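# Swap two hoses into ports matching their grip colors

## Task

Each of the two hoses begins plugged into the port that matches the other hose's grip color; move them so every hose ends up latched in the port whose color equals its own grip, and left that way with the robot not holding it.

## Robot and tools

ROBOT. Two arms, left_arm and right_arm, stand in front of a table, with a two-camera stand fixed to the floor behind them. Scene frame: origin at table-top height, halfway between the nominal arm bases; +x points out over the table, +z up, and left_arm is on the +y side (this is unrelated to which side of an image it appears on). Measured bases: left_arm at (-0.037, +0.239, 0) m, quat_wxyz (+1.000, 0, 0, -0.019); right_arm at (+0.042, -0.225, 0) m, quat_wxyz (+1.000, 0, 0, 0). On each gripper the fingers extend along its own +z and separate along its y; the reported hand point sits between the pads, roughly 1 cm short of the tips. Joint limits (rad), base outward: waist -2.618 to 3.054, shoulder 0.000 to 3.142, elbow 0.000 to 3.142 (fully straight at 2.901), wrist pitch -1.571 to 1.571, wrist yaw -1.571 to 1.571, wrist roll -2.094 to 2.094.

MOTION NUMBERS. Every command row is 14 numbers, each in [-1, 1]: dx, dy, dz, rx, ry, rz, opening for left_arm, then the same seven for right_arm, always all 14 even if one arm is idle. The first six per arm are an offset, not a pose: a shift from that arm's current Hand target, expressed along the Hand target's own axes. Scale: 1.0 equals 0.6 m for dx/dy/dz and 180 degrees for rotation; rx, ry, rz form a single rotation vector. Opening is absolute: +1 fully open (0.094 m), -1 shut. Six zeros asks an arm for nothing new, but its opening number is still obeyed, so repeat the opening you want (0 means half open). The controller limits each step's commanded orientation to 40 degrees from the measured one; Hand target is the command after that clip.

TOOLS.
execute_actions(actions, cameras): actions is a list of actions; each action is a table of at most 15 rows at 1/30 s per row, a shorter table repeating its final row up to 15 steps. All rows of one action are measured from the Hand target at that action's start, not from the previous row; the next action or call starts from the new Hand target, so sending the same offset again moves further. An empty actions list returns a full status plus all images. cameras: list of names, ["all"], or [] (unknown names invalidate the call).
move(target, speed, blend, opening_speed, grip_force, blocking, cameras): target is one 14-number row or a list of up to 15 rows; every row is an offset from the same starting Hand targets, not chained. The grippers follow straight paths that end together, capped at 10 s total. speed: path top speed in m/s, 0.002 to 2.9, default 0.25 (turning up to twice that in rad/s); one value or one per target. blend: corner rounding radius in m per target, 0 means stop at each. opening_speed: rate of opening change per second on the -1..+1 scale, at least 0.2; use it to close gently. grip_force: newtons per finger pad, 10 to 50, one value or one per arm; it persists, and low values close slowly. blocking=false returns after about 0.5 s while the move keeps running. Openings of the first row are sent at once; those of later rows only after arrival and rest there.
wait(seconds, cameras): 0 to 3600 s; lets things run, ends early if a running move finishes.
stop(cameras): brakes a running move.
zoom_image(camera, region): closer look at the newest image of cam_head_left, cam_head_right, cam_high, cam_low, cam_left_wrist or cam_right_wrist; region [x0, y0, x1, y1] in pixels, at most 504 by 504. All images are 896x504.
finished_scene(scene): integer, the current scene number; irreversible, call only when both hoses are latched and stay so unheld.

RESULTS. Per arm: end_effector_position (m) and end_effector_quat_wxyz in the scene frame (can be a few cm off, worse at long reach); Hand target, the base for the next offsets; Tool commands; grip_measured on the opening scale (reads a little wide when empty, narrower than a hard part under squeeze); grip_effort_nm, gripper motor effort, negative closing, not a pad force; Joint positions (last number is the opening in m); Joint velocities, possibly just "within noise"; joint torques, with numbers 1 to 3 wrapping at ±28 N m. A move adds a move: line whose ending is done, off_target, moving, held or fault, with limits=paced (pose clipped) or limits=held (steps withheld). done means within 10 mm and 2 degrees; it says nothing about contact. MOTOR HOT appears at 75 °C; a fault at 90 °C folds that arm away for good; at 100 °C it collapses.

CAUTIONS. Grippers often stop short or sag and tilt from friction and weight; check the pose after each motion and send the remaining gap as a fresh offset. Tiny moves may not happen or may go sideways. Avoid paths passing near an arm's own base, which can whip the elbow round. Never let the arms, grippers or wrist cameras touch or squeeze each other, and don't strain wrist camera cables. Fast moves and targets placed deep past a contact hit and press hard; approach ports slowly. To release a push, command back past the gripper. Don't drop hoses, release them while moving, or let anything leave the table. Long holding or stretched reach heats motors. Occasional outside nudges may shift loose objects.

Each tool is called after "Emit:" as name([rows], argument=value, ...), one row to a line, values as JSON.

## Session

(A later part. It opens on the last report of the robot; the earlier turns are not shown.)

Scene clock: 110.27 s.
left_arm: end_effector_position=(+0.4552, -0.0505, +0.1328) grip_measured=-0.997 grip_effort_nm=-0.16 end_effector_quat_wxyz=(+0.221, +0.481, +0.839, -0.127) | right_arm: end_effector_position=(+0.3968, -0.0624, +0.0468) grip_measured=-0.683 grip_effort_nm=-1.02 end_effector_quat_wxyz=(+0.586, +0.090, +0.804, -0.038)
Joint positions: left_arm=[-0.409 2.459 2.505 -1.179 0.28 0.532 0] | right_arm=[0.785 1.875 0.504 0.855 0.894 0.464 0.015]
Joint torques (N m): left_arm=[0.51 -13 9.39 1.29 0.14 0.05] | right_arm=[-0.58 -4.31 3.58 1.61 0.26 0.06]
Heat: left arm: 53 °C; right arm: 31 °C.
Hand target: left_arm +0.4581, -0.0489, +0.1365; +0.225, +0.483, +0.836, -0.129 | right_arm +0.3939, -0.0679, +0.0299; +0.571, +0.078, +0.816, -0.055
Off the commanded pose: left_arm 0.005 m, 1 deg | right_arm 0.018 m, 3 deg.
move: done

Emit:
move(target=[0.0162,-0.0125,0.06,0,0,0,-1,0,0,0,0,0,0,-0.85], speed=0.1, cameras=["cam_left_wrist","cam_right_wrist"])

Scene clock: 115.10 s.
left_arm: end_effector_position=(+0.4607, -0.0538, +0.0890) grip_measured=-0.997 grip_effort_nm=-0.16 end_effector_quat_wxyz=(+0.216, +0.482, +0.840, -0.125) | right_arm: end_effector_position=(+0.3968, -0.0624, +0.0468) grip_measured=-0.683 grip_effort_nm=-1.02 end_effector_quat_wxyz=(+0.587, +0.090, +0.804, -0.037)
Joint positions: left_arm=[-0.411 2.459 2.332 -1.016 0.275 0.532 0] | right_arm=[0.785 1.875 0.503 0.856 0.893 0.464 0.015]
Joint torques (N m): left_arm=[-1.02 -16.08 6.6 1.41 0.1 -0.2] | right_arm=[-0.58 -4.31 3.62 1.59 0.26 0.06]
Heat: left arm: 55 °C; right arm: 32 °C.
Hand target: left_arm +0.4564, -0.0609, +0.1004; +0.225, +0.483, +0.836, -0.129 | right_arm +0.3939, -0.0679, +0.0299; +0.571, +0.078, +0.815, -0.055
Off the commanded pose: left_arm 0.014 m, 1 deg | right_arm 0.018 m, 3 deg.
move: off_target (left_arm)
cam_left_wrist: T_world_to_cam=[[-0.82032, -0.57078, 0.03597, 0.34789], [-0.57154, 0.82043, -0.01554, 0.33409], [-0.02064, -0.03331, -0.99923, 0.19414]] pos_world=[0.48033, -0.06906, 0.18666]
cam_right_wrist: T_world_to_cam=[[-0.16758, -0.9844, 0.05356, 0.00264], [-0.71877, 0.08482, -0.69005, 0.34857], [0.67475, -0.15413, -0.72178, -0.14993]] pos_world=[0.35214, -0.05007, 0.13218]

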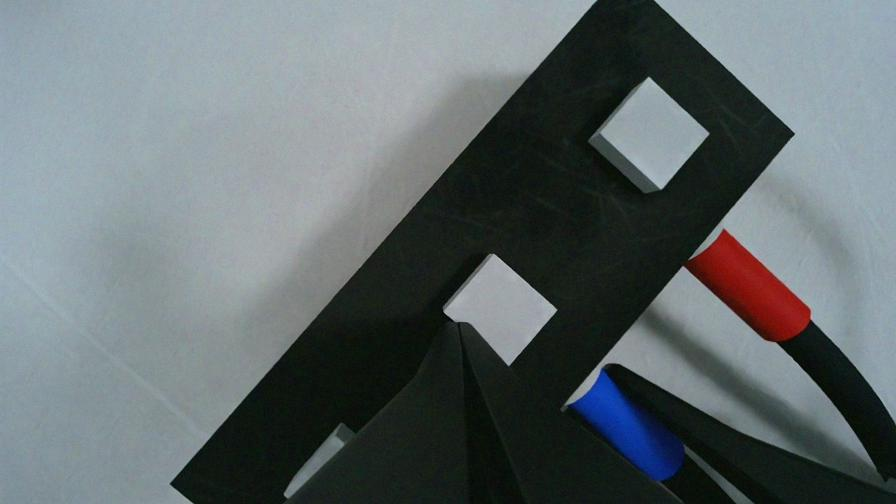

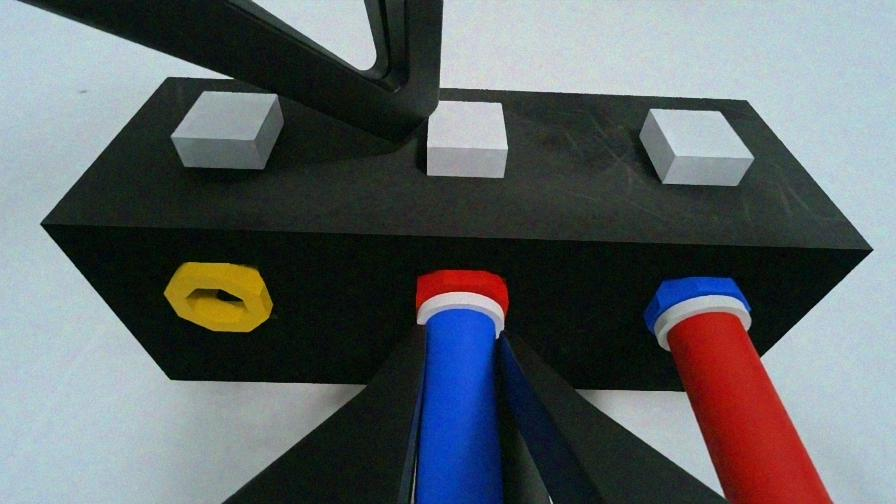

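Emit:
move([
  [-0.0165,0.0128,-0.0598,0,0,0,-1,0,0,0,0,0,0,-0.85],
  [-0.0252,-0.0165,-0.0357,0,0,0,-1,0,0,0,0,0,0,-0.85],
], speed=0.1, cameras=["cam_left_wrist","cam_right_wrist"])

Scene clock: 120.97 s.
left_arm: end_effector_position=(+0.4476, -0.0686, +0.1198) grip_measured=-0.997 grip_effort_nm=-0.16 end_effector_quat_wxyz=(+0.216, +0.487, +0.836, -0.131) | right_arm: end_effector_position=(+0.3968, -0.0624, +0.0468) grip_measured=-0.683 grip_effort_nm=-1.02 end_effector_quat_wxyz=(+0.587, +0.090, +0.804, -0.038)
Joint positions: left_arm=[-0.444 2.459 2.452 -1.129 0.277 0.513 0] | right_arm=[0.785 1.875 0.503 0.856 0.893 0.464 0.015]
Joint torques (N m): left_arm=[0.08 -15.24 6.45 1.49 -0.01 -0.17] | right_arm=[-0.61 -4.3 3.63 1.6 0.27 0.06]
Heat: left arm: 59 °C; right arm: 32 °C.
Hand target: left_arm +0.4491, -0.0678, +0.1266; +0.225, +0.483, +0.836, -0.129 | right_arm +0.3939, -0.0679, +0.0299; +0.571, +0.079, +0.815, -0.055
Off the commanded pose: left_arm 0.007 m, 1 deg | right_arm 0.018 m, 3 deg.
move: done
cam_left_wrist: T_world_to_cam=[[-0.82973, -0.55655, 0.04245, 0.33202], [-0.5577, 0.82974, -0.02238, 0.33449], [-0.02276, -0.04224, -0.99885, 0.22452]] pos_world=[0.46714, -0.08327, 0.21766]
cam_right_wrist: T_world_to_cam=[[-0.16734, -0.98441, 0.0542, 0.00257], [-0.7189, 0.08422, -0.68999, 0.34857], [0.67467, -0.15443, -0.72178, -0.1499]] pos_world=[0.35214, -0.04997, 0.13218]

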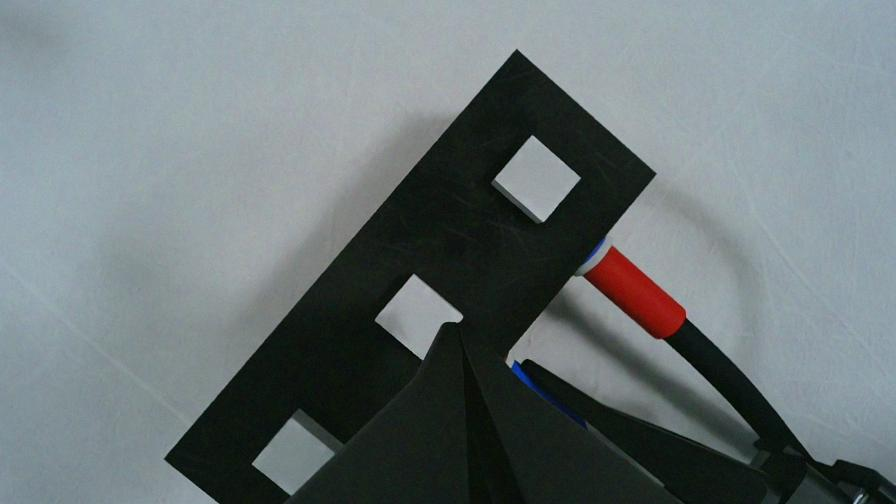

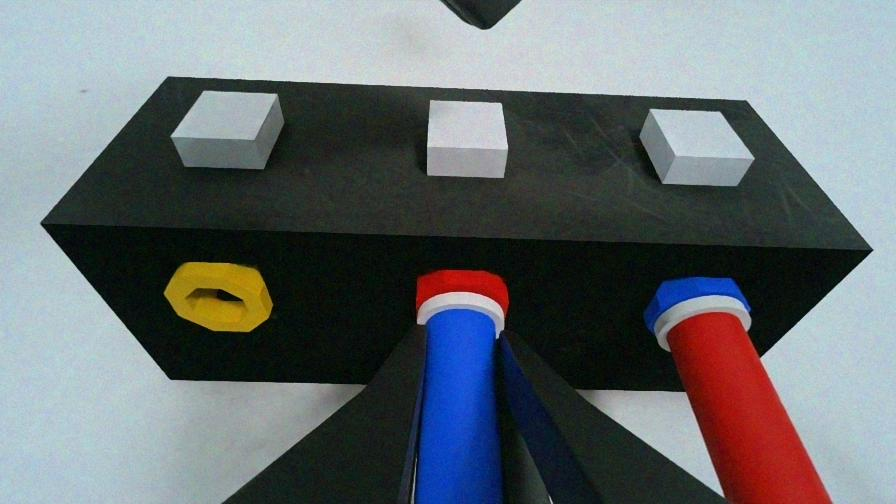

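Emit:
move(target=[0.0248,0.0037,0.0396,0,0,0,-1,0,0,0,0,0,0,-0.85], speed=0.08, cameras=["cam_left_wrist","cam_right_wrist"])

Scene clock: 125.17 s.
left_arm: end_effector_position=(+0.4449, -0.0704, +0.1153) grip_measured=-0.997 grip_effort_nm=-0.16 end_effector_quat_wxyz=(+0.229, +0.486, +0.832, -0.141) | right_arm: end_effector_position=(+0.3967, -0.0624, +0.0466) grip_measured=-0.683 grip_effort_nm=-1.02 end_effector_quat_wxyz=(+0.586, +0.088, +0.804, -0.039)
Joint positions: left_arm=[-0.442 2.393 2.301 -1.015 0.298 0.506 0] | right_arm=[0.785 1.876 0.503 0.857 0.893 0.459 0.015]
Joint torques (N m): left_arm=[0.29 -12.25 4.75 1.81 -0.18 -0.05] | right_arm=[-0.57 -4.36 3.66 1.58 0.27 0.11]
Heat: left arm: 61 °C; right arm: 32 °C.
Hand target: left_arm +0.4505, -0.0659, +0.0985; +0.225, +0.483, +0.836, -0.129 | right_arm +0.3939, -0.0679, +0.0299; +0.571, +0.078, +0.816, -0.055
Off the commanded pose: left_arm 0.018 m, 2 deg | right_arm 0.018 m, 3 deg.
move: off_target (left_arm)
cam_left_wrist: T_world_to_cam=[[-0.83163, -0.55317, 0.04894, 0.32922], [-0.55524, 0.82984, -0.05547, 0.33705], [-0.00992, -0.0733, -0.99726, 0.21184]] pos_world=[0.46304, -0.08205, 0.21384]
cam_right_wrist: T_world_to_cam=[[-0.16587, -0.98439, 0.05891, 0.00175], [-0.71968, 0.07999, -0.68969, 0.3485], [0.67421, -0.1568, -0.72171, -0.15002]] pos_world=[0.35224, -0.04968, 0.13198]

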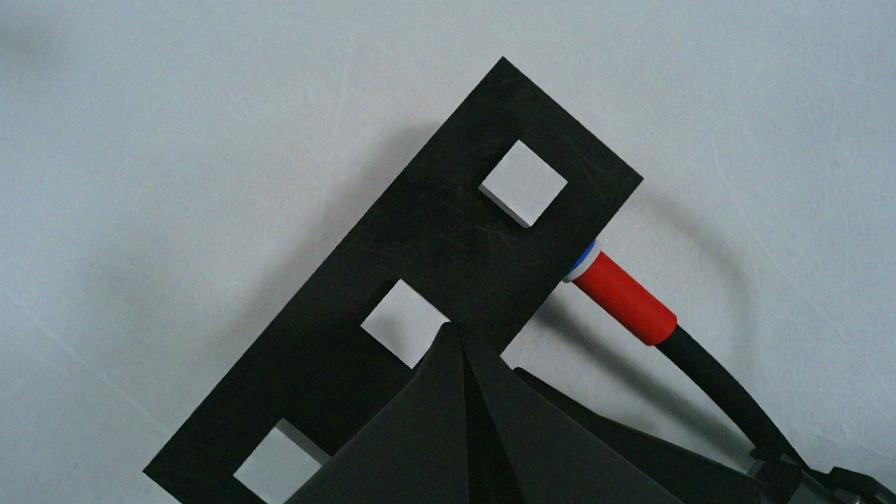

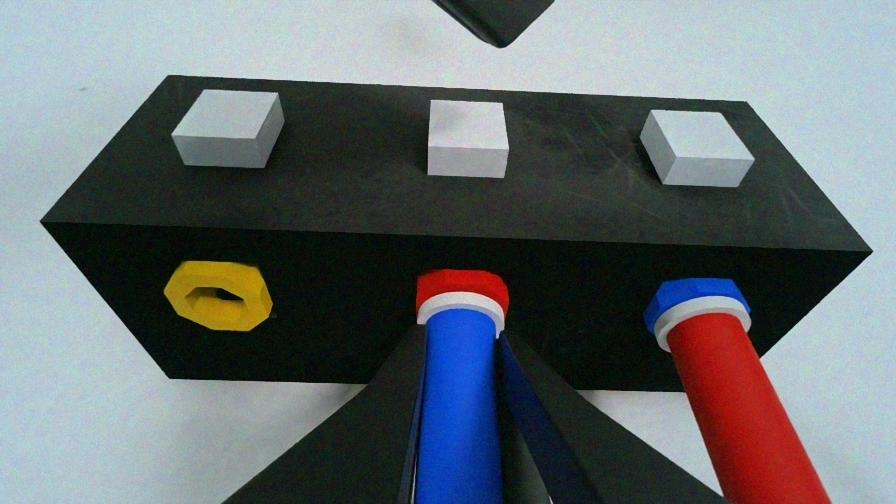

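Emit:
move(target=[0.0235,0.019,0.0317,0,0,0,-1,0,0,0,0,0,0,-0.85], speed=0.06, cameras=["cam_left_wrist","cam_right_wrist"])

Scene clock: 129.97 s.
left_arm: end_effector_position=(+0.4470, -0.0703, +0.1162) grip_measured=-0.997 grip_effort_nm=-0.16 end_effector_quat_wxyz=(+0.242, +0.483, +0.826, -0.161) | right_arm: end_effector_position=(+0.3967, -0.0624, +0.0466) grip_measured=-0.683 grip_effort_nm=-1.02 end_effector_quat_wxyz=(+0.586, +0.087, +0.804, -0.040)
Joint positions: left_arm=[-0.428 2.368 2.24 -0.953 0.343 0.506 0] | right_arm=[0.785 1.876 0.503 0.857 0.893 0.456 0.015]
Joint torques (N m): left_arm=[0.81 -9.14 3.79 1.93 -0.51 0.22] | right_arm=[-0.57 -4.41 3.64 1.6 0.27 0.16]
Heat: left arm: 59 °C; right arm: 32 °C.
Hand target: left_arm +0.4590, -0.0580, +0.0751; +0.225, +0.483, +0.836, -0.129 | right_arm +0.3939, -0.0679, +0.0299; +0.571, +0.078, +0.816, -0.055
Off the commanded pose: left_arm 0.045 m, 4 deg | right_arm 0.018 m, 3 deg.
move: off_target (left_arm)
cam_left_wrist: T_world_to_cam=[[-0.83517, -0.54536, 0.07118, 0.33051], [-0.54996, 0.82946, -0.0977, 0.34078], [-0.00575, -0.12074, -0.99267, 0.20696]] pos_world=[0.46464, -0.07742, 0.21521]
cam_right_wrist: T_world_to_cam=[[-0.16475, -0.98437, 0.06218, 0.00111], [-0.72021, 0.07699, -0.68947, 0.3485], [0.67391, -0.15837, -0.72164, -0.14997]] pos_world=[0.35224, -0.04948, 0.13198]

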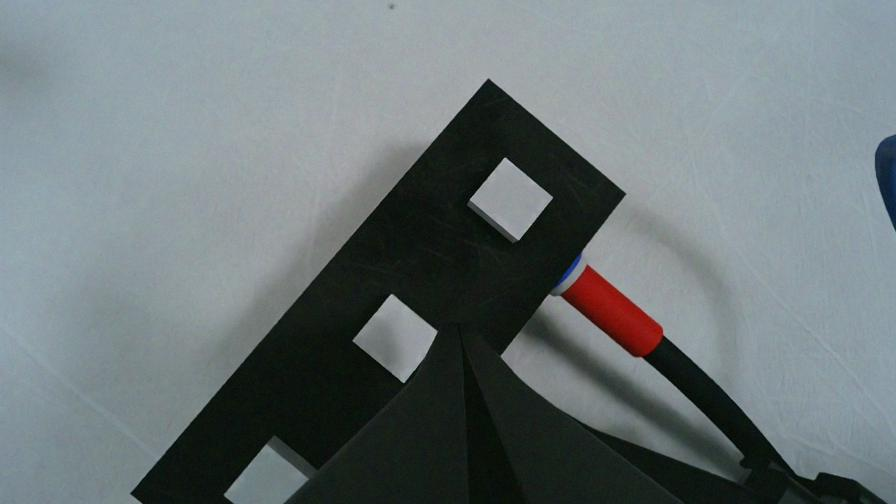

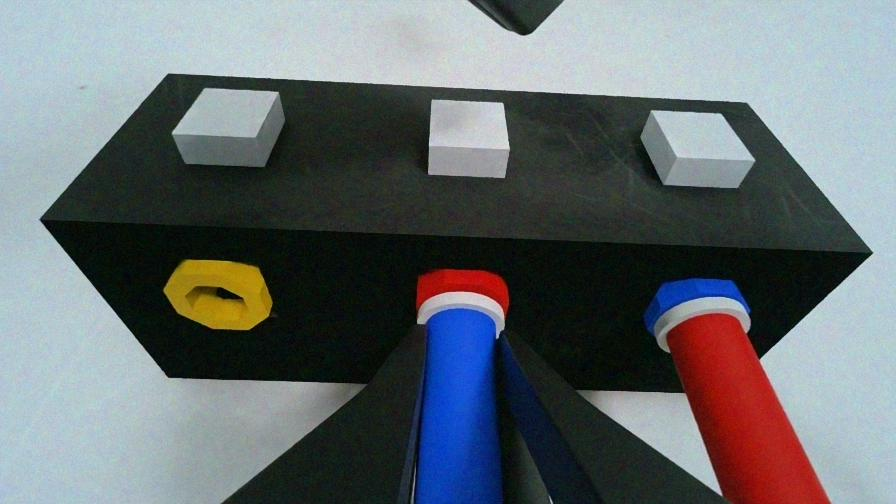

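Emit:
move(target=[-0.0563,-0.019,-0.1118,0,0,0,-1,0,0,0,0,0,0,-0.85], speed=0.15, cameras=["cam_low","cam_head_left","cam_head_right"])

Emit:
zoom_image(camera="cam_low", region=[250, 20, 500, 300])

Emit:
zoom_image(camera="cam_head_right", region=[330, 180, 510, 340])

Scene clock: 141.57 s.
left_arm: end_effector_position=(+0.4454, -0.0580, +0.1546) grip_measured=-0.997 grip_effort_nm=-0.16 end_effector_quat_wxyz=(+0.228, +0.479, +0.837, -0.132) | right_arm: end_effector_position=(+0.3967, -0.0624, +0.0466) grip_measured=-0.683 grip_effort_nm=-1.02 end_effector_quat_wxyz=(+0.586, +0.086, +0.804, -0.040)
Joint positions: left_arm=[-0.427 2.432 2.536 -1.216 0.282 0.508 0] | right_arm=[0.785 1.876 0.503 0.857 0.893 0.454 0.015]
Joint torques (N m): left_arm=[-0.35 -11.69 9.39 1.32 -0.01 -0.01] | right_arm=[-0.55 -4.33 3.66 1.58 0.27 0.13]
Heat: left arm: 56 °C; right arm: 32 °C.
Hand target: left_arm +0.4470, -0.0598, +0.1499; +0.224, +0.483, +0.836, -0.129 | right_arm +0.3939, -0.0679, +0.0299; +0.571, +0.078, +0.816, -0.055
Off the commanded pose: left_arm 0.005 m, 1 deg | right_arm 0.018 m, 3 deg.
move: done
Images, in order (width x height): cam_head_left 896x504, cam_head_right 896x504, cam_low 896x504.

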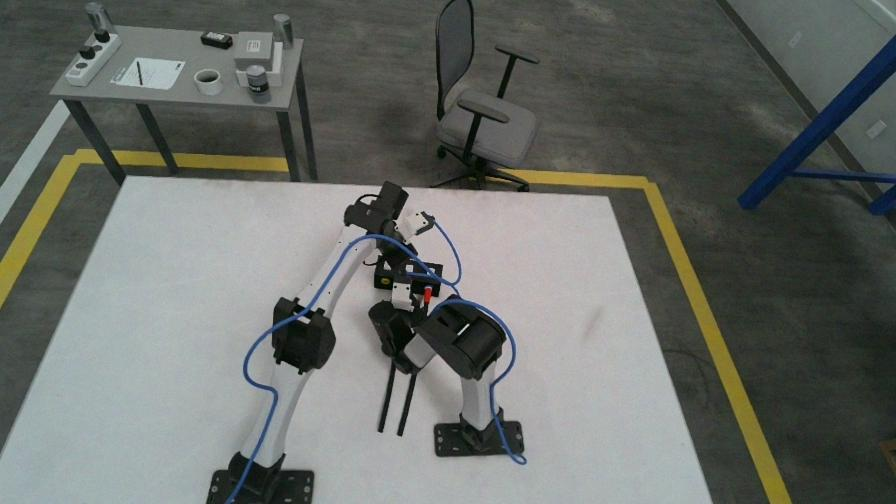

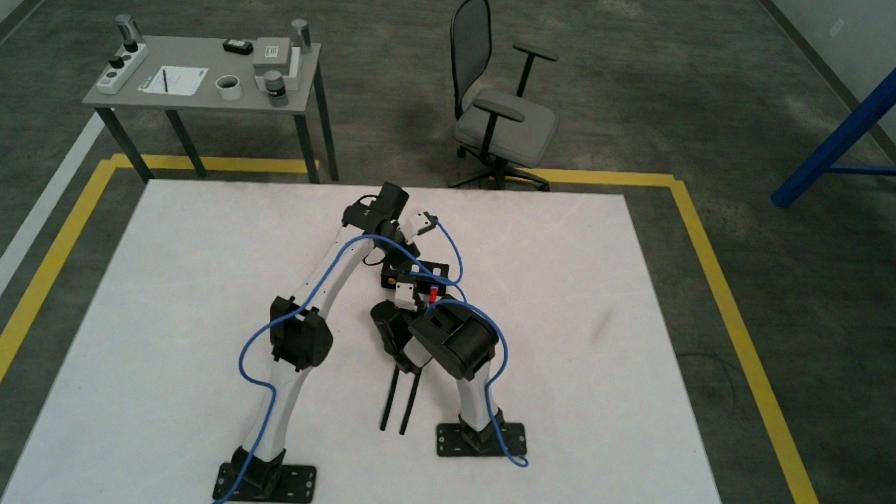

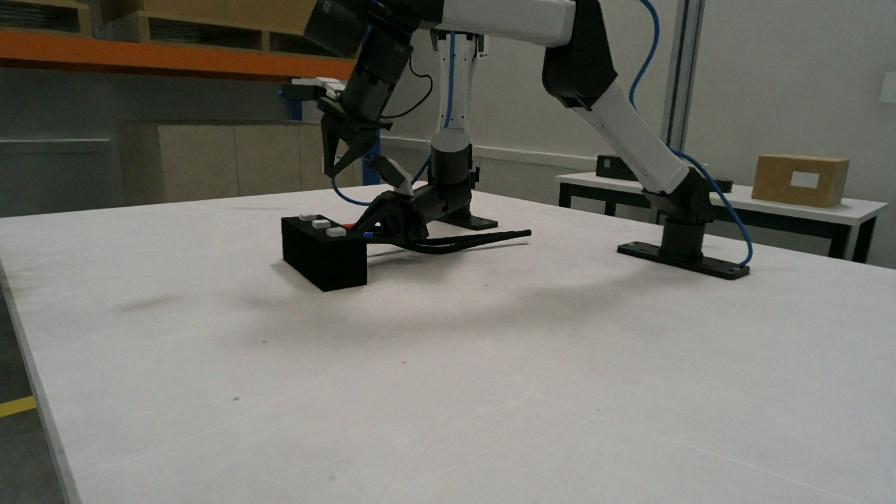

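Scaled by 1.800 from the camera's image (finer frame: 1280x720).

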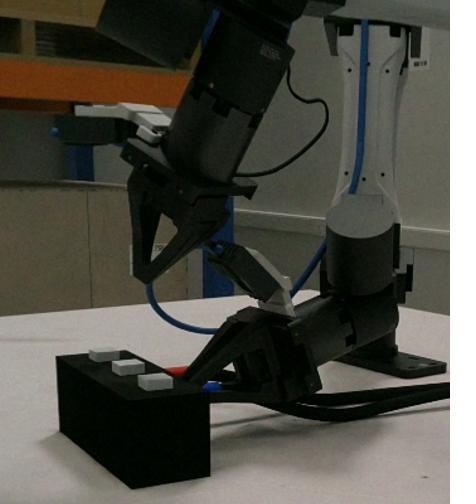

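Scaled by 2.800 from the camera's image (finer frame: 1280x720).

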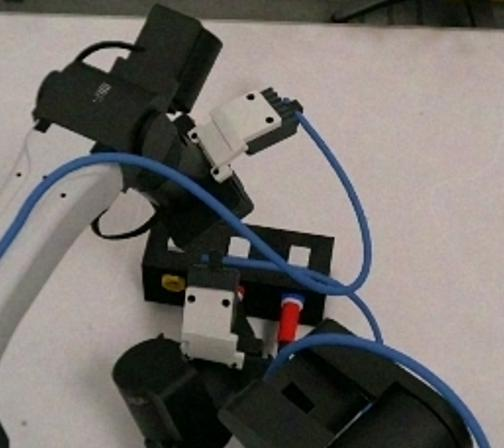

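Emit:
move(target=[-0.0238,0.0107,-0.0248,0.032,0.0317,-0.4277,-1,0,0,0,0,0,0,-0.85], cameras=["cam_low","cam_head_right","cam_left_wrist","cam_right_wrist"])

Emit:
zoom_image(camera="cam_low", region=[250, 20, 500, 300])

Emit:
zoom_image(camera="cam_head_right", region=[330, 180, 510, 340])

Scene clock: 152.53 s.
left_arm: end_effector_position=(+0.4496, -0.0609, +0.1729) grip_measured=-0.997 grip_effort_nm=-0.16 end_effector_quat_wxyz=(+0.079, -0.129, +0.946, -0.286) | right_arm: end_effector_position=(+0.3967, -0.0624, +0.0466) grip_measured=-0.683 grip_effort_nm=-1.02 end_effector_quat_wxyz=(+0.586, +0.086, +0.804, -0.040)
Joint positions: left_arm=[-0.398 2.566 2.843 -1.375 0.388 -0.803 0] | right_arm=[0.785 1.876 0.503 0.857 0.893 0.454 0.015]
Joint torques (N m): left_arm=[0.38 -12.01 8.73 1.48 0.14 -0.13] | right_arm=[-0.55 -4.38 3.58 1.58 0.25 0.13]
Heat: left arm: 56 °C; right arm: 32 °C.
Hand target: left_arm +0.4549, -0.0610, +0.1700; +0.034, -0.127, +0.957, -0.257 | right_arm +0.3939, -0.0679, +0.0299; +0.571, +0.078, +0.816, -0.055
Off the commanded pose: left_arm 0.006 m, 6 deg | right_arm 0.018 m, 3 deg.
elbow stopped short (left arm): the move would have taken joint 3 (elbow) straighter than the controller allows.
move: off_target (left_arm)
cam_left_wrist: T_world_to_cam=[[0.28205, -0.77977, 0.55893, -0.26708], [-0.92837, -0.07488, 0.36402, 0.37514], [-0.24201, -0.62157, -0.74504, 0.29736]] pos_world=[0.49557, 0.00466, 0.23426]
cam_right_wrist: T_world_to_cam=[[-0.1645, -0.98435, 0.06324, 0.00099], [-0.72036, 0.07609, -0.68941, 0.34843], [0.67381, -0.15896, -0.72161, -0.15003]] pos_world=[0.35224, -0.04939, 0.13189]
Images, in order (width x height): cam_head_right 896x504, cam_low 896x504, cam_left_wrist 896x504, cam_right_wrist 896x504.

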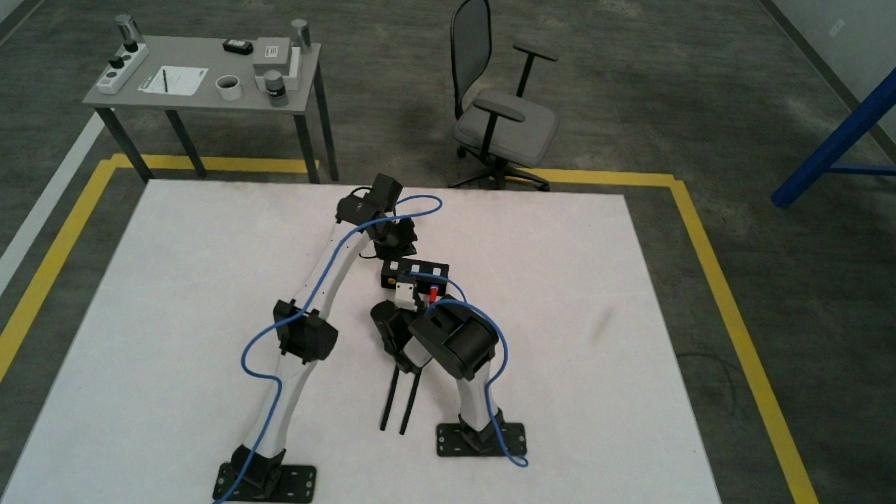

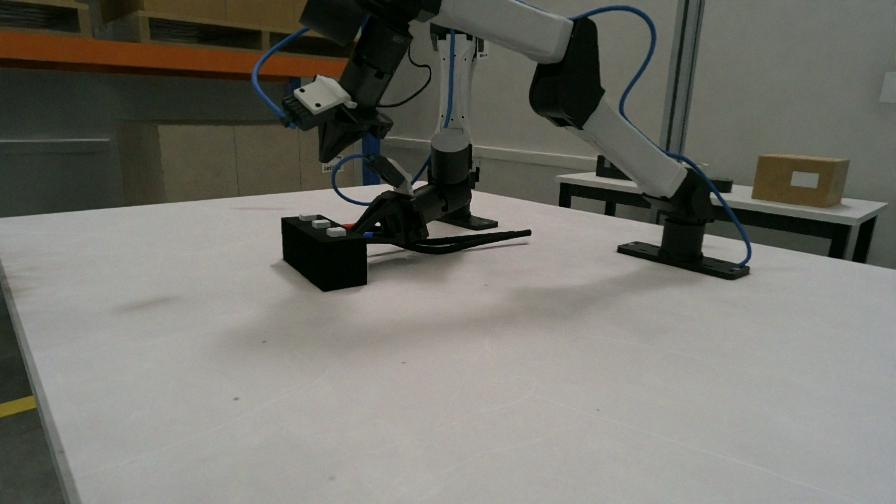

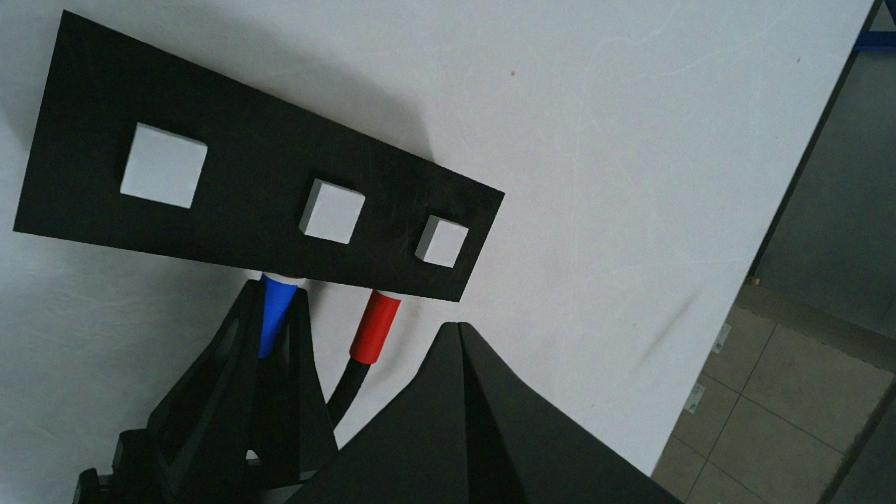

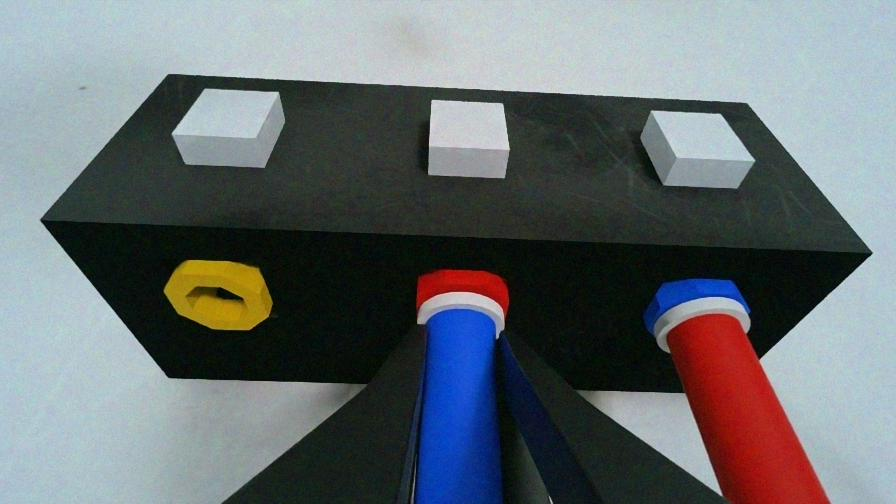

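Scaled by 1.800 from the camera's image (finer frame: 1280x720).

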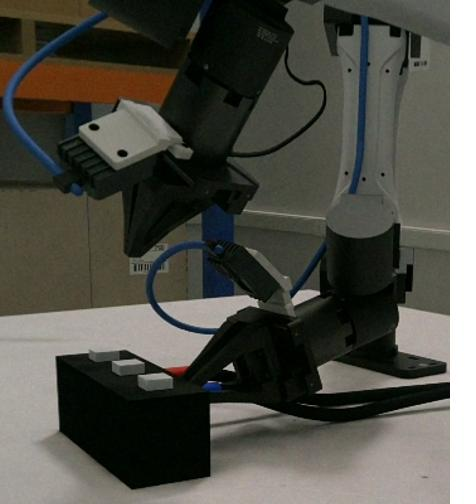

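Scaled by 2.800 from the camera's image (finer frame: 1280x720).

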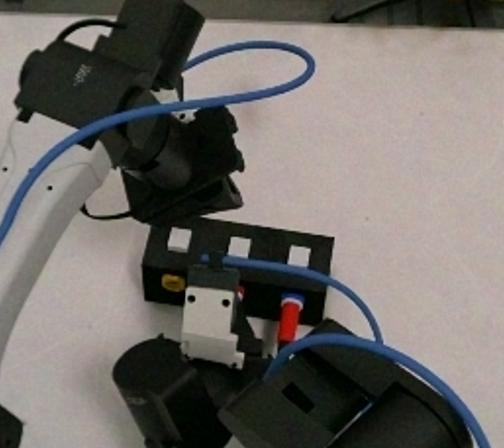

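Emit:
move(target=[-0.0064,0.0527,0.0947,0,0,0,-1,0,0,0,0,0,0,-0.85], speed=0.1, cameras=["cam_low","cam_left_wrist","cam_right_wrist"])

Scene clock: 158.70 s.
left_arm: end_effector_position=(+0.4546, -0.0627, +0.1096) grip_measured=-0.997 grip_effort_nm=-0.17 end_effector_quat_wxyz=(+0.038, -0.130, +0.956, -0.259) | right_arm: end_effector_position=(+0.3967, -0.0624, +0.0466) grip_measured=-0.683 grip_effort_nm=-1.02 end_effector_quat_wxyz=(+0.586, +0.086, +0.804, -0.040)
Joint positions: left_arm=[-0.396 2.683 2.843 -1.365 0.391 -0.777 0] | right_arm=[0.785 1.876 0.503 0.857 0.893 0.454 0.015]
Joint torques (N m): left_arm=[0.5 -12.56 8.94 1.24 0.11 0.08] | right_arm=[-0.57 -4.33 3.58 1.59 0.26 0.15]
Heat: left arm: 57 °C; right arm: 32 °C.
Hand target: left_arm +0.4589, -0.0611, +0.1049; +0.034, -0.127, +0.957, -0.257 | right_arm +0.3939, -0.0679, +0.0299; +0.571, +0.078, +0.816, -0.055
Off the commanded pose: left_arm 0.007 m, 1 deg | right_arm 0.018 m, 3 deg.
elbow stopped short (left arm): the move would have taken joint 3 (elbow) straighter than the controller allows.
move: done
cam_left_wrist: T_world_to_cam=[[0.31031, -0.81128, 0.49551, -0.24244], [-0.89574, -0.07497, 0.43821, 0.37972], [-0.31836, -0.57983, -0.74996, 0.28816]] pos_world=[0.50711, -0.00114, 0.16984]
cam_right_wrist: T_world_to_cam=[[-0.1645, -0.98435, 0.06324, 0.00099], [-0.72036, 0.07609, -0.68941, 0.34843], [0.67381, -0.15896, -0.72161, -0.15003]] pos_world=[0.35224, -0.04939, 0.13189]

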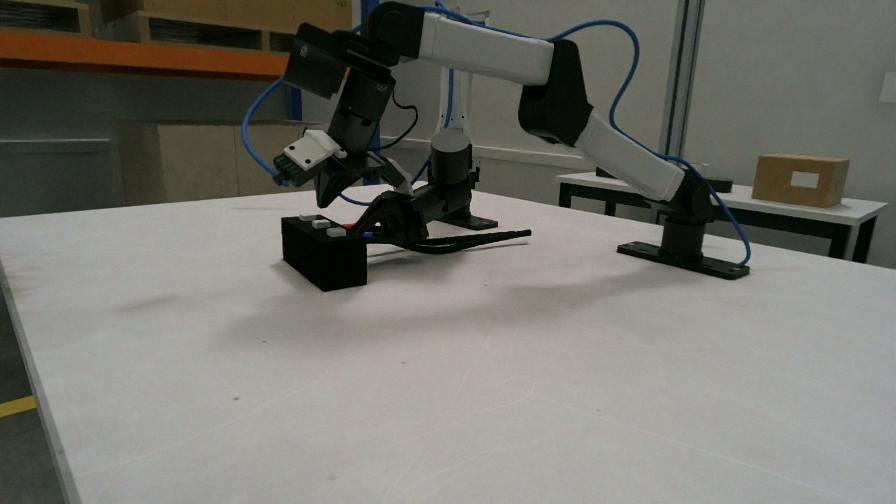

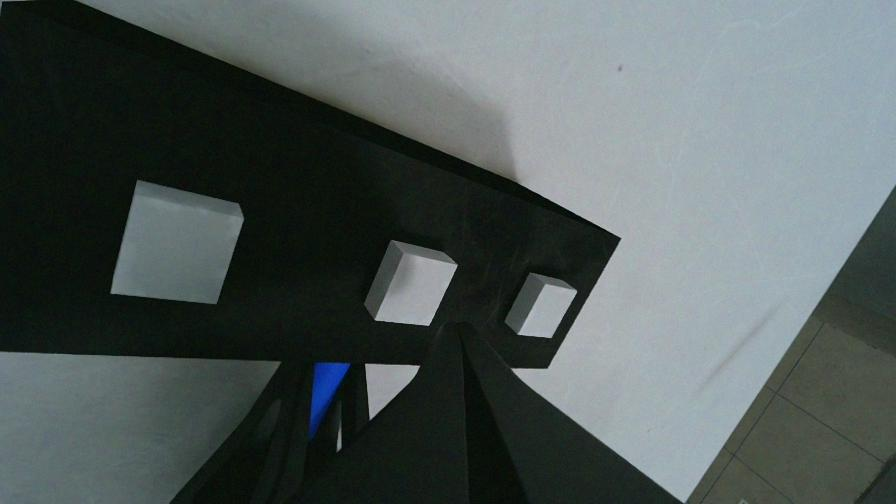

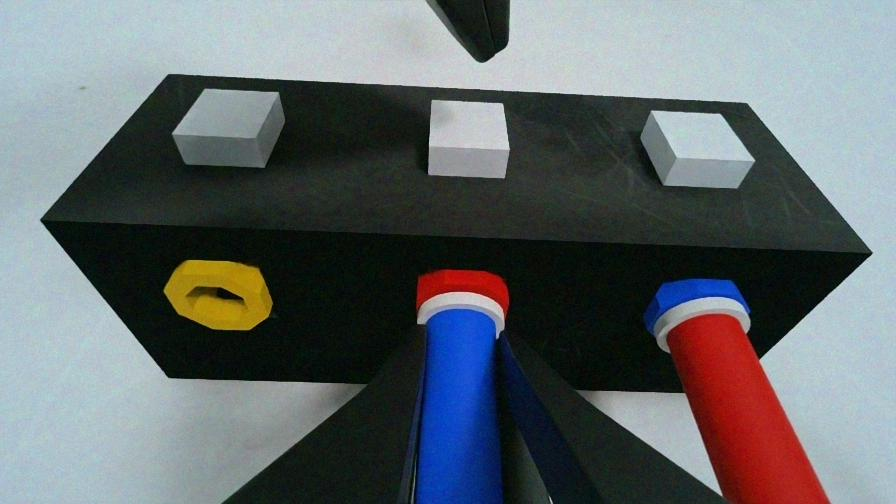

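Emit:
move(target=[0,0.0292,0.0505,0,0,0,-1,0,0,0,0,0,0,-0.85], speed=0.05, cameras=["cam_left_wrist","cam_right_wrist"])

Scene clock: 162.97 s.
left_arm: end_effector_position=(+0.4585, -0.0683, +0.0883) grip_measured=-0.997 grip_effort_nm=-0.16 end_effector_quat_wxyz=(+0.036, -0.119, +0.952, -0.279) | right_arm: end_effector_position=(+0.3967, -0.0624, +0.0466) grip_measured=-0.683 grip_effort_nm=-1.02 end_effector_quat_wxyz=(+0.586, +0.086, +0.804, -0.040)
Joint positions: left_arm=[-0.391 2.586 2.548 -1.148 0.433 -0.763 0] | right_arm=[0.785 1.876 0.503 0.857 0.893 0.454 0.015]
Joint torques (N m): left_arm=[-0.03 -13.38 4.55 1.33 -0.29 0.01] | right_arm=[-0.53 -4.38 3.66 1.59 0.26 0.14]
Heat: left arm: 58 °C; right arm: 32 °C.
Hand target: left_arm +0.4589, -0.0611, +0.0699; +0.034, -0.127, +0.957, -0.257 | right_arm +0.3939, -0.0679, +0.0299; +0.571, +0.078, +0.816, -0.055
Off the commanded pose: left_arm 0.020 m, 3 deg | right_arm 0.018 m, 3 deg.
move: off_target (left_arm)
cam_left_wrist: T_world_to_cam=[[0.28933, -0.79631, 0.5312, -0.2301], [-0.9, -0.0373, 0.43428, 0.39704], [-0.32601, -0.60374, -0.72747, 0.26997]] pos_world=[0.51193, -0.00543, 0.14619]
cam_right_wrist: T_world_to_cam=[[-0.1645, -0.98435, 0.06324, 0.00099], [-0.72036, 0.07609, -0.68941, 0.34843], [0.67381, -0.15896, -0.72161, -0.15003]] pos_world=[0.35224, -0.04939, 0.13189]

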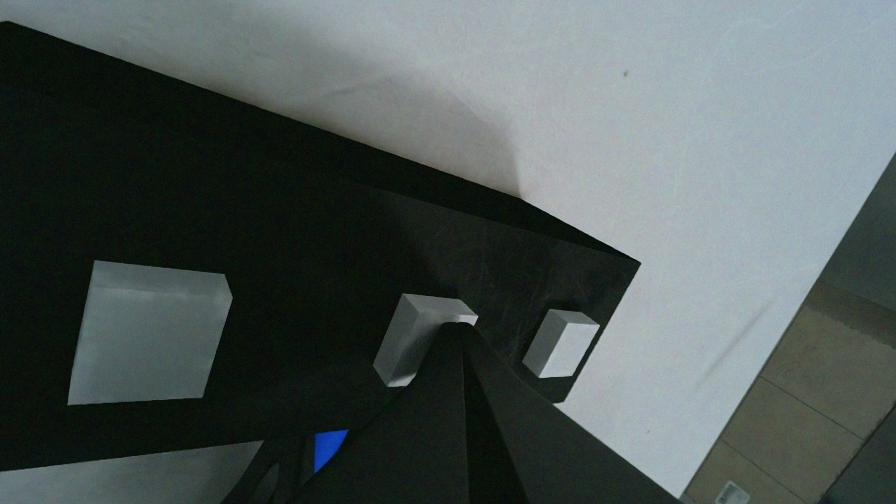

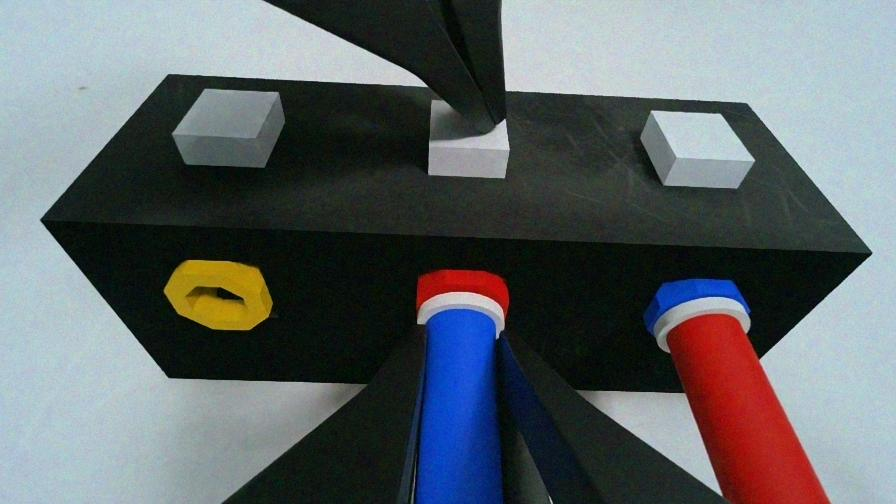

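Emit:
move(target=[0.0032,0.04,0.0538,0,0,0,-1,0,0,0,0,0,0,-0.85], speed=0.05, cameras=["cam_right_wrist"])

Scene clock: 166.10 s.
left_arm: end_effector_position=(+0.4631, -0.0722, +0.0857) grip_measured=-0.997 grip_effort_nm=-0.16 end_effector_quat_wxyz=(+0.061, -0.107, +0.941, -0.316) | right_arm: end_effector_position=(+0.3967, -0.0624, +0.0466) grip_measured=-0.683 grip_effort_nm=-1.02 end_effector_quat_wxyz=(+0.586, +0.086, +0.804, -0.040)
Joint positions: left_arm=[-0.383 2.476 2.287 -0.91 0.474 -0.763 0] | right_arm=[0.785 1.876 0.503 0.857 0.893 0.454 0.015]
Joint torques (N m): left_arm=[-0.14 -9.28 3.45 1.16 -0.63 0.11] | right_arm=[-0.58 -4.4 3.63 1.58 0.27 0.15]
Heat: left arm: 57 °C; right arm: 32 °C.
Hand target: left_arm +0.4558, -0.0571, +0.0299; +0.034, -0.127, +0.957, -0.257 | right_arm +0.3939, -0.0679, +0.0299; +0.571, +0.078, +0.816, -0.055
Off the commanded pose: left_arm 0.058 m, 8 deg | right_arm 0.018 m, 3 deg.
move: off_target (left_arm)
cam_right_wrist: T_world_to_cam=[[-0.1645, -0.98435, 0.06324, 0.00099], [-0.72036, 0.07609, -0.68941, 0.34843], [0.67381, -0.15896, -0.72161, -0.15003]] pos_world=[0.35224, -0.04939, 0.13189]

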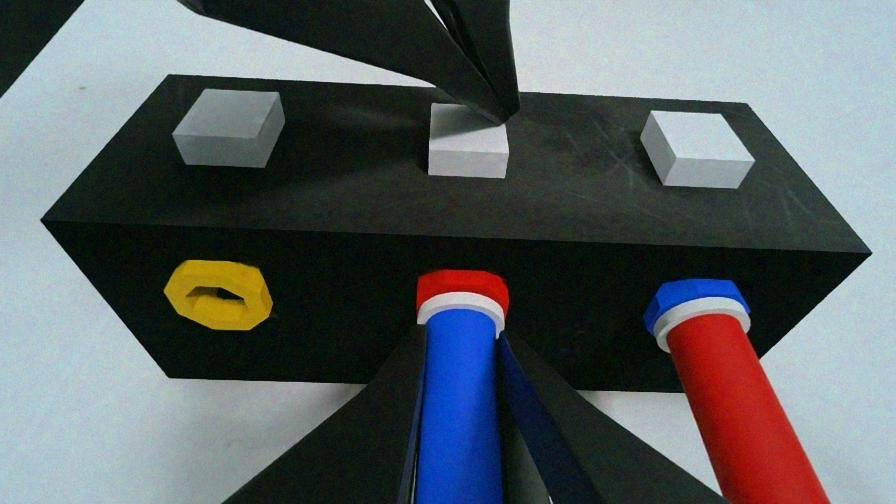

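Emit:
move([
  [0.0033,-0.0667,-0.1155,0,0,0,-1,0,0,0,0,0,0,-0.85],
  [0.016,0.0322,-0.0185,0,0,0,-1,0,0,0,0,0,0,-0.85],
], speed=0.06, cameras=["cam_right_wrist","cam_left_wrist"])

Scene clock: 175.37 s.
left_arm: end_effector_position=(+0.4466, -0.0511, +0.0785) grip_measured=-0.997 grip_effort_nm=-0.16 end_effector_quat_wxyz=(+0.055, -0.112, +0.944, -0.306) | right_arm: end_effector_position=(+0.3967, -0.0624, +0.0466) grip_measured=-0.683 grip_effort_nm=-1.02 end_effector_quat_wxyz=(+0.586, +0.086, +0.804, -0.040)
Joint positions: left_arm=[-0.361 2.369 2.081 -0.843 0.471 -0.743 0] | right_arm=[0.785 1.876 0.503 0.857 0.893 0.454 0.015]
Joint torques (N m): left_arm=[-0.03 -8.98 3.63 1.33 -0.52 0.14] | right_arm=[-0.51 -4.34 3.69 1.58 0.27 0.13]
Heat: left arm: 56 °C; right arm: 33 °C.
Hand target: left_arm +0.4408, -0.0381, +0.0300; +0.034, -0.127, +0.957, -0.257 | right_arm +0.3939, -0.0679, +0.0299; +0.571, +0.078, +0.816, -0.055
Off the commanded pose: left_arm 0.051 m, 7 deg | right_arm 0.018 m, 3 deg.
move: off_target (left_arm)
cam_left_wrist: T_world_to_cam=[[0.26123, -0.76847, 0.58413, -0.19796], [-0.91959, -0.01415, 0.39263, 0.40438], [-0.29346, -0.63973, -0.71037, 0.25165]] pos_world=[0.49742, 0.01458, 0.13562]
cam_right_wrist: T_world_to_cam=[[-0.1645, -0.98435, 0.06324, 0.00099], [-0.72036, 0.07609, -0.68941, 0.34843], [0.67381, -0.15896, -0.72161, -0.15003]] pos_world=[0.35224, -0.04939, 0.13189]
Images, in order (width x height): cam_left_wrist 896x504, cam_right_wrist 896x504.

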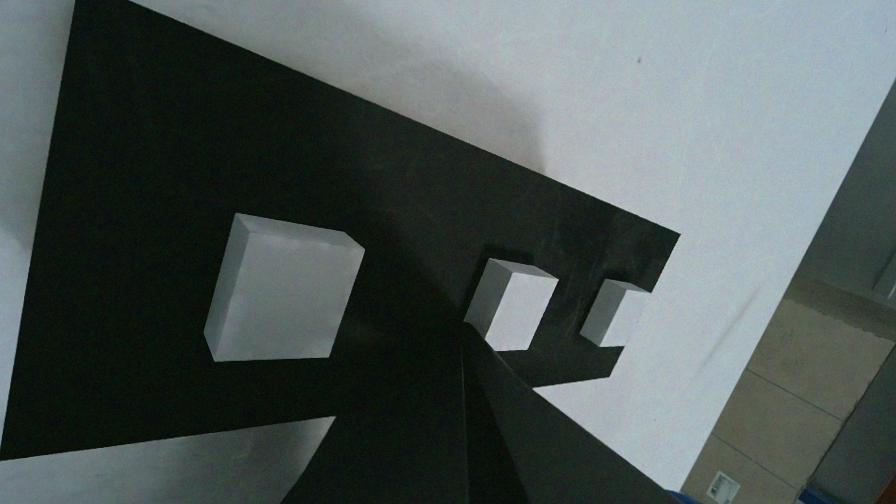

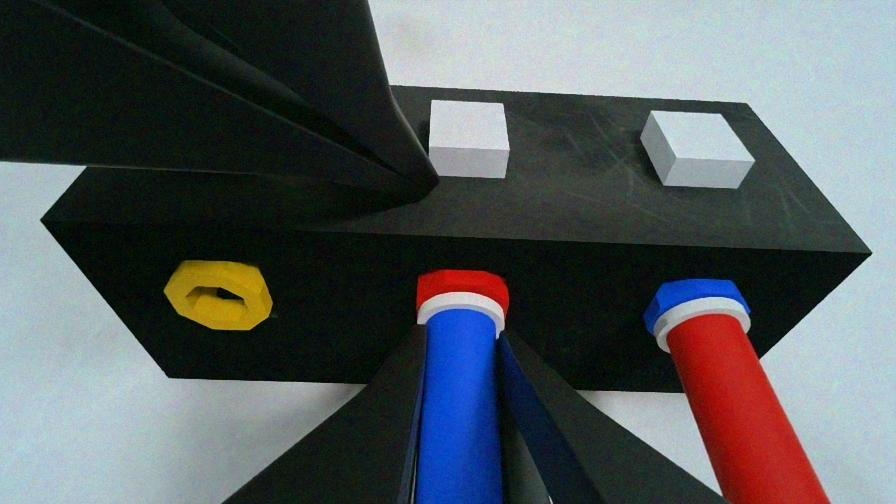

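Emit:
move([
  [-0.015,-0.1045,-0.0973,0,0,0,-1,0,0,0,0,0,0,-0.85],
  [-0.0097,-0.017,0.0098,0,0,0,-1,0,0,0,0,0,0,-0.85],
], speed=0.06, cameras=["cam_right_wrist","cam_left_wrist"])

Scene clock: 183.93 s.
left_arm: end_effector_position=(+0.4524, -0.0529, +0.0823) grip_measured=-0.997 grip_effort_nm=-0.16 end_effector_quat_wxyz=(+0.052, -0.119, +0.945, -0.299) | right_arm: end_effector_position=(+0.3967, -0.0624, +0.0466) grip_measured=-0.683 grip_effort_nm=-1.02 end_effector_quat_wxyz=(+0.586, +0.086, +0.804, -0.040)
Joint positions: left_arm=[-0.363 2.413 2.182 -0.912 0.459 -0.752 0] | right_arm=[0.785 1.876 0.503 0.857 0.893 0.454 0.015]
Joint torques (N m): left_arm=[-0.7 -8.35 3.36 1.58 -0.44 0.11] | right_arm=[-0.58 -4.36 3.63 1.59 0.27 0.14]
Heat: left arm: 55 °C; right arm: 33 °C.
Hand target: left_arm +0.4495, -0.0480, +0.0299; +0.034, -0.127, +0.957, -0.257 | right_arm +0.3939, -0.0679, +0.0299; +0.571, +0.078, +0.816, -0.055
Off the commanded pose: left_arm 0.053 m, 5 deg | right_arm 0.018 m, 3 deg.
move: off_target (left_arm)
cam_left_wrist: T_world_to_cam=[[0.27566, -0.77328, 0.57101, -0.20878], [-0.91487, -0.02877, 0.40271, 0.40446], [-0.29498, -0.63341, -0.71538, 0.25638]] pos_world=[0.50321, 0.01258, 0.13974]
cam_right_wrist: T_world_to_cam=[[-0.1645, -0.98435, 0.06324, 0.00099], [-0.72036, 0.07609, -0.68941, 0.34843], [0.67381, -0.15896, -0.72161, -0.15003]] pos_world=[0.35224, -0.04939, 0.13189]
Images, in order (width x height): cam_left_wrist 896x504, cam_right_wrist 896x504.

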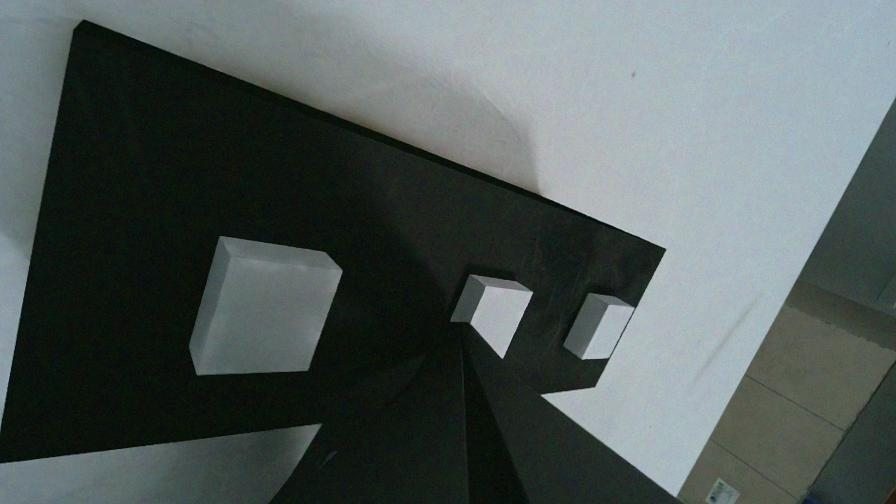

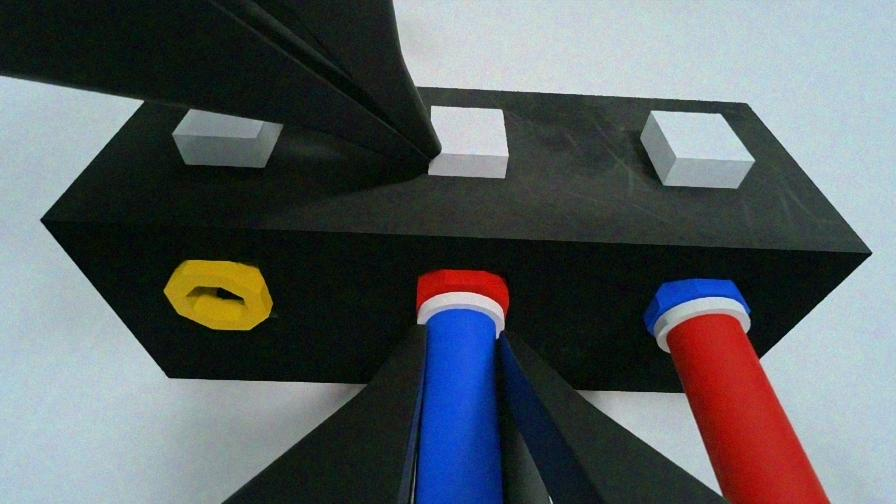

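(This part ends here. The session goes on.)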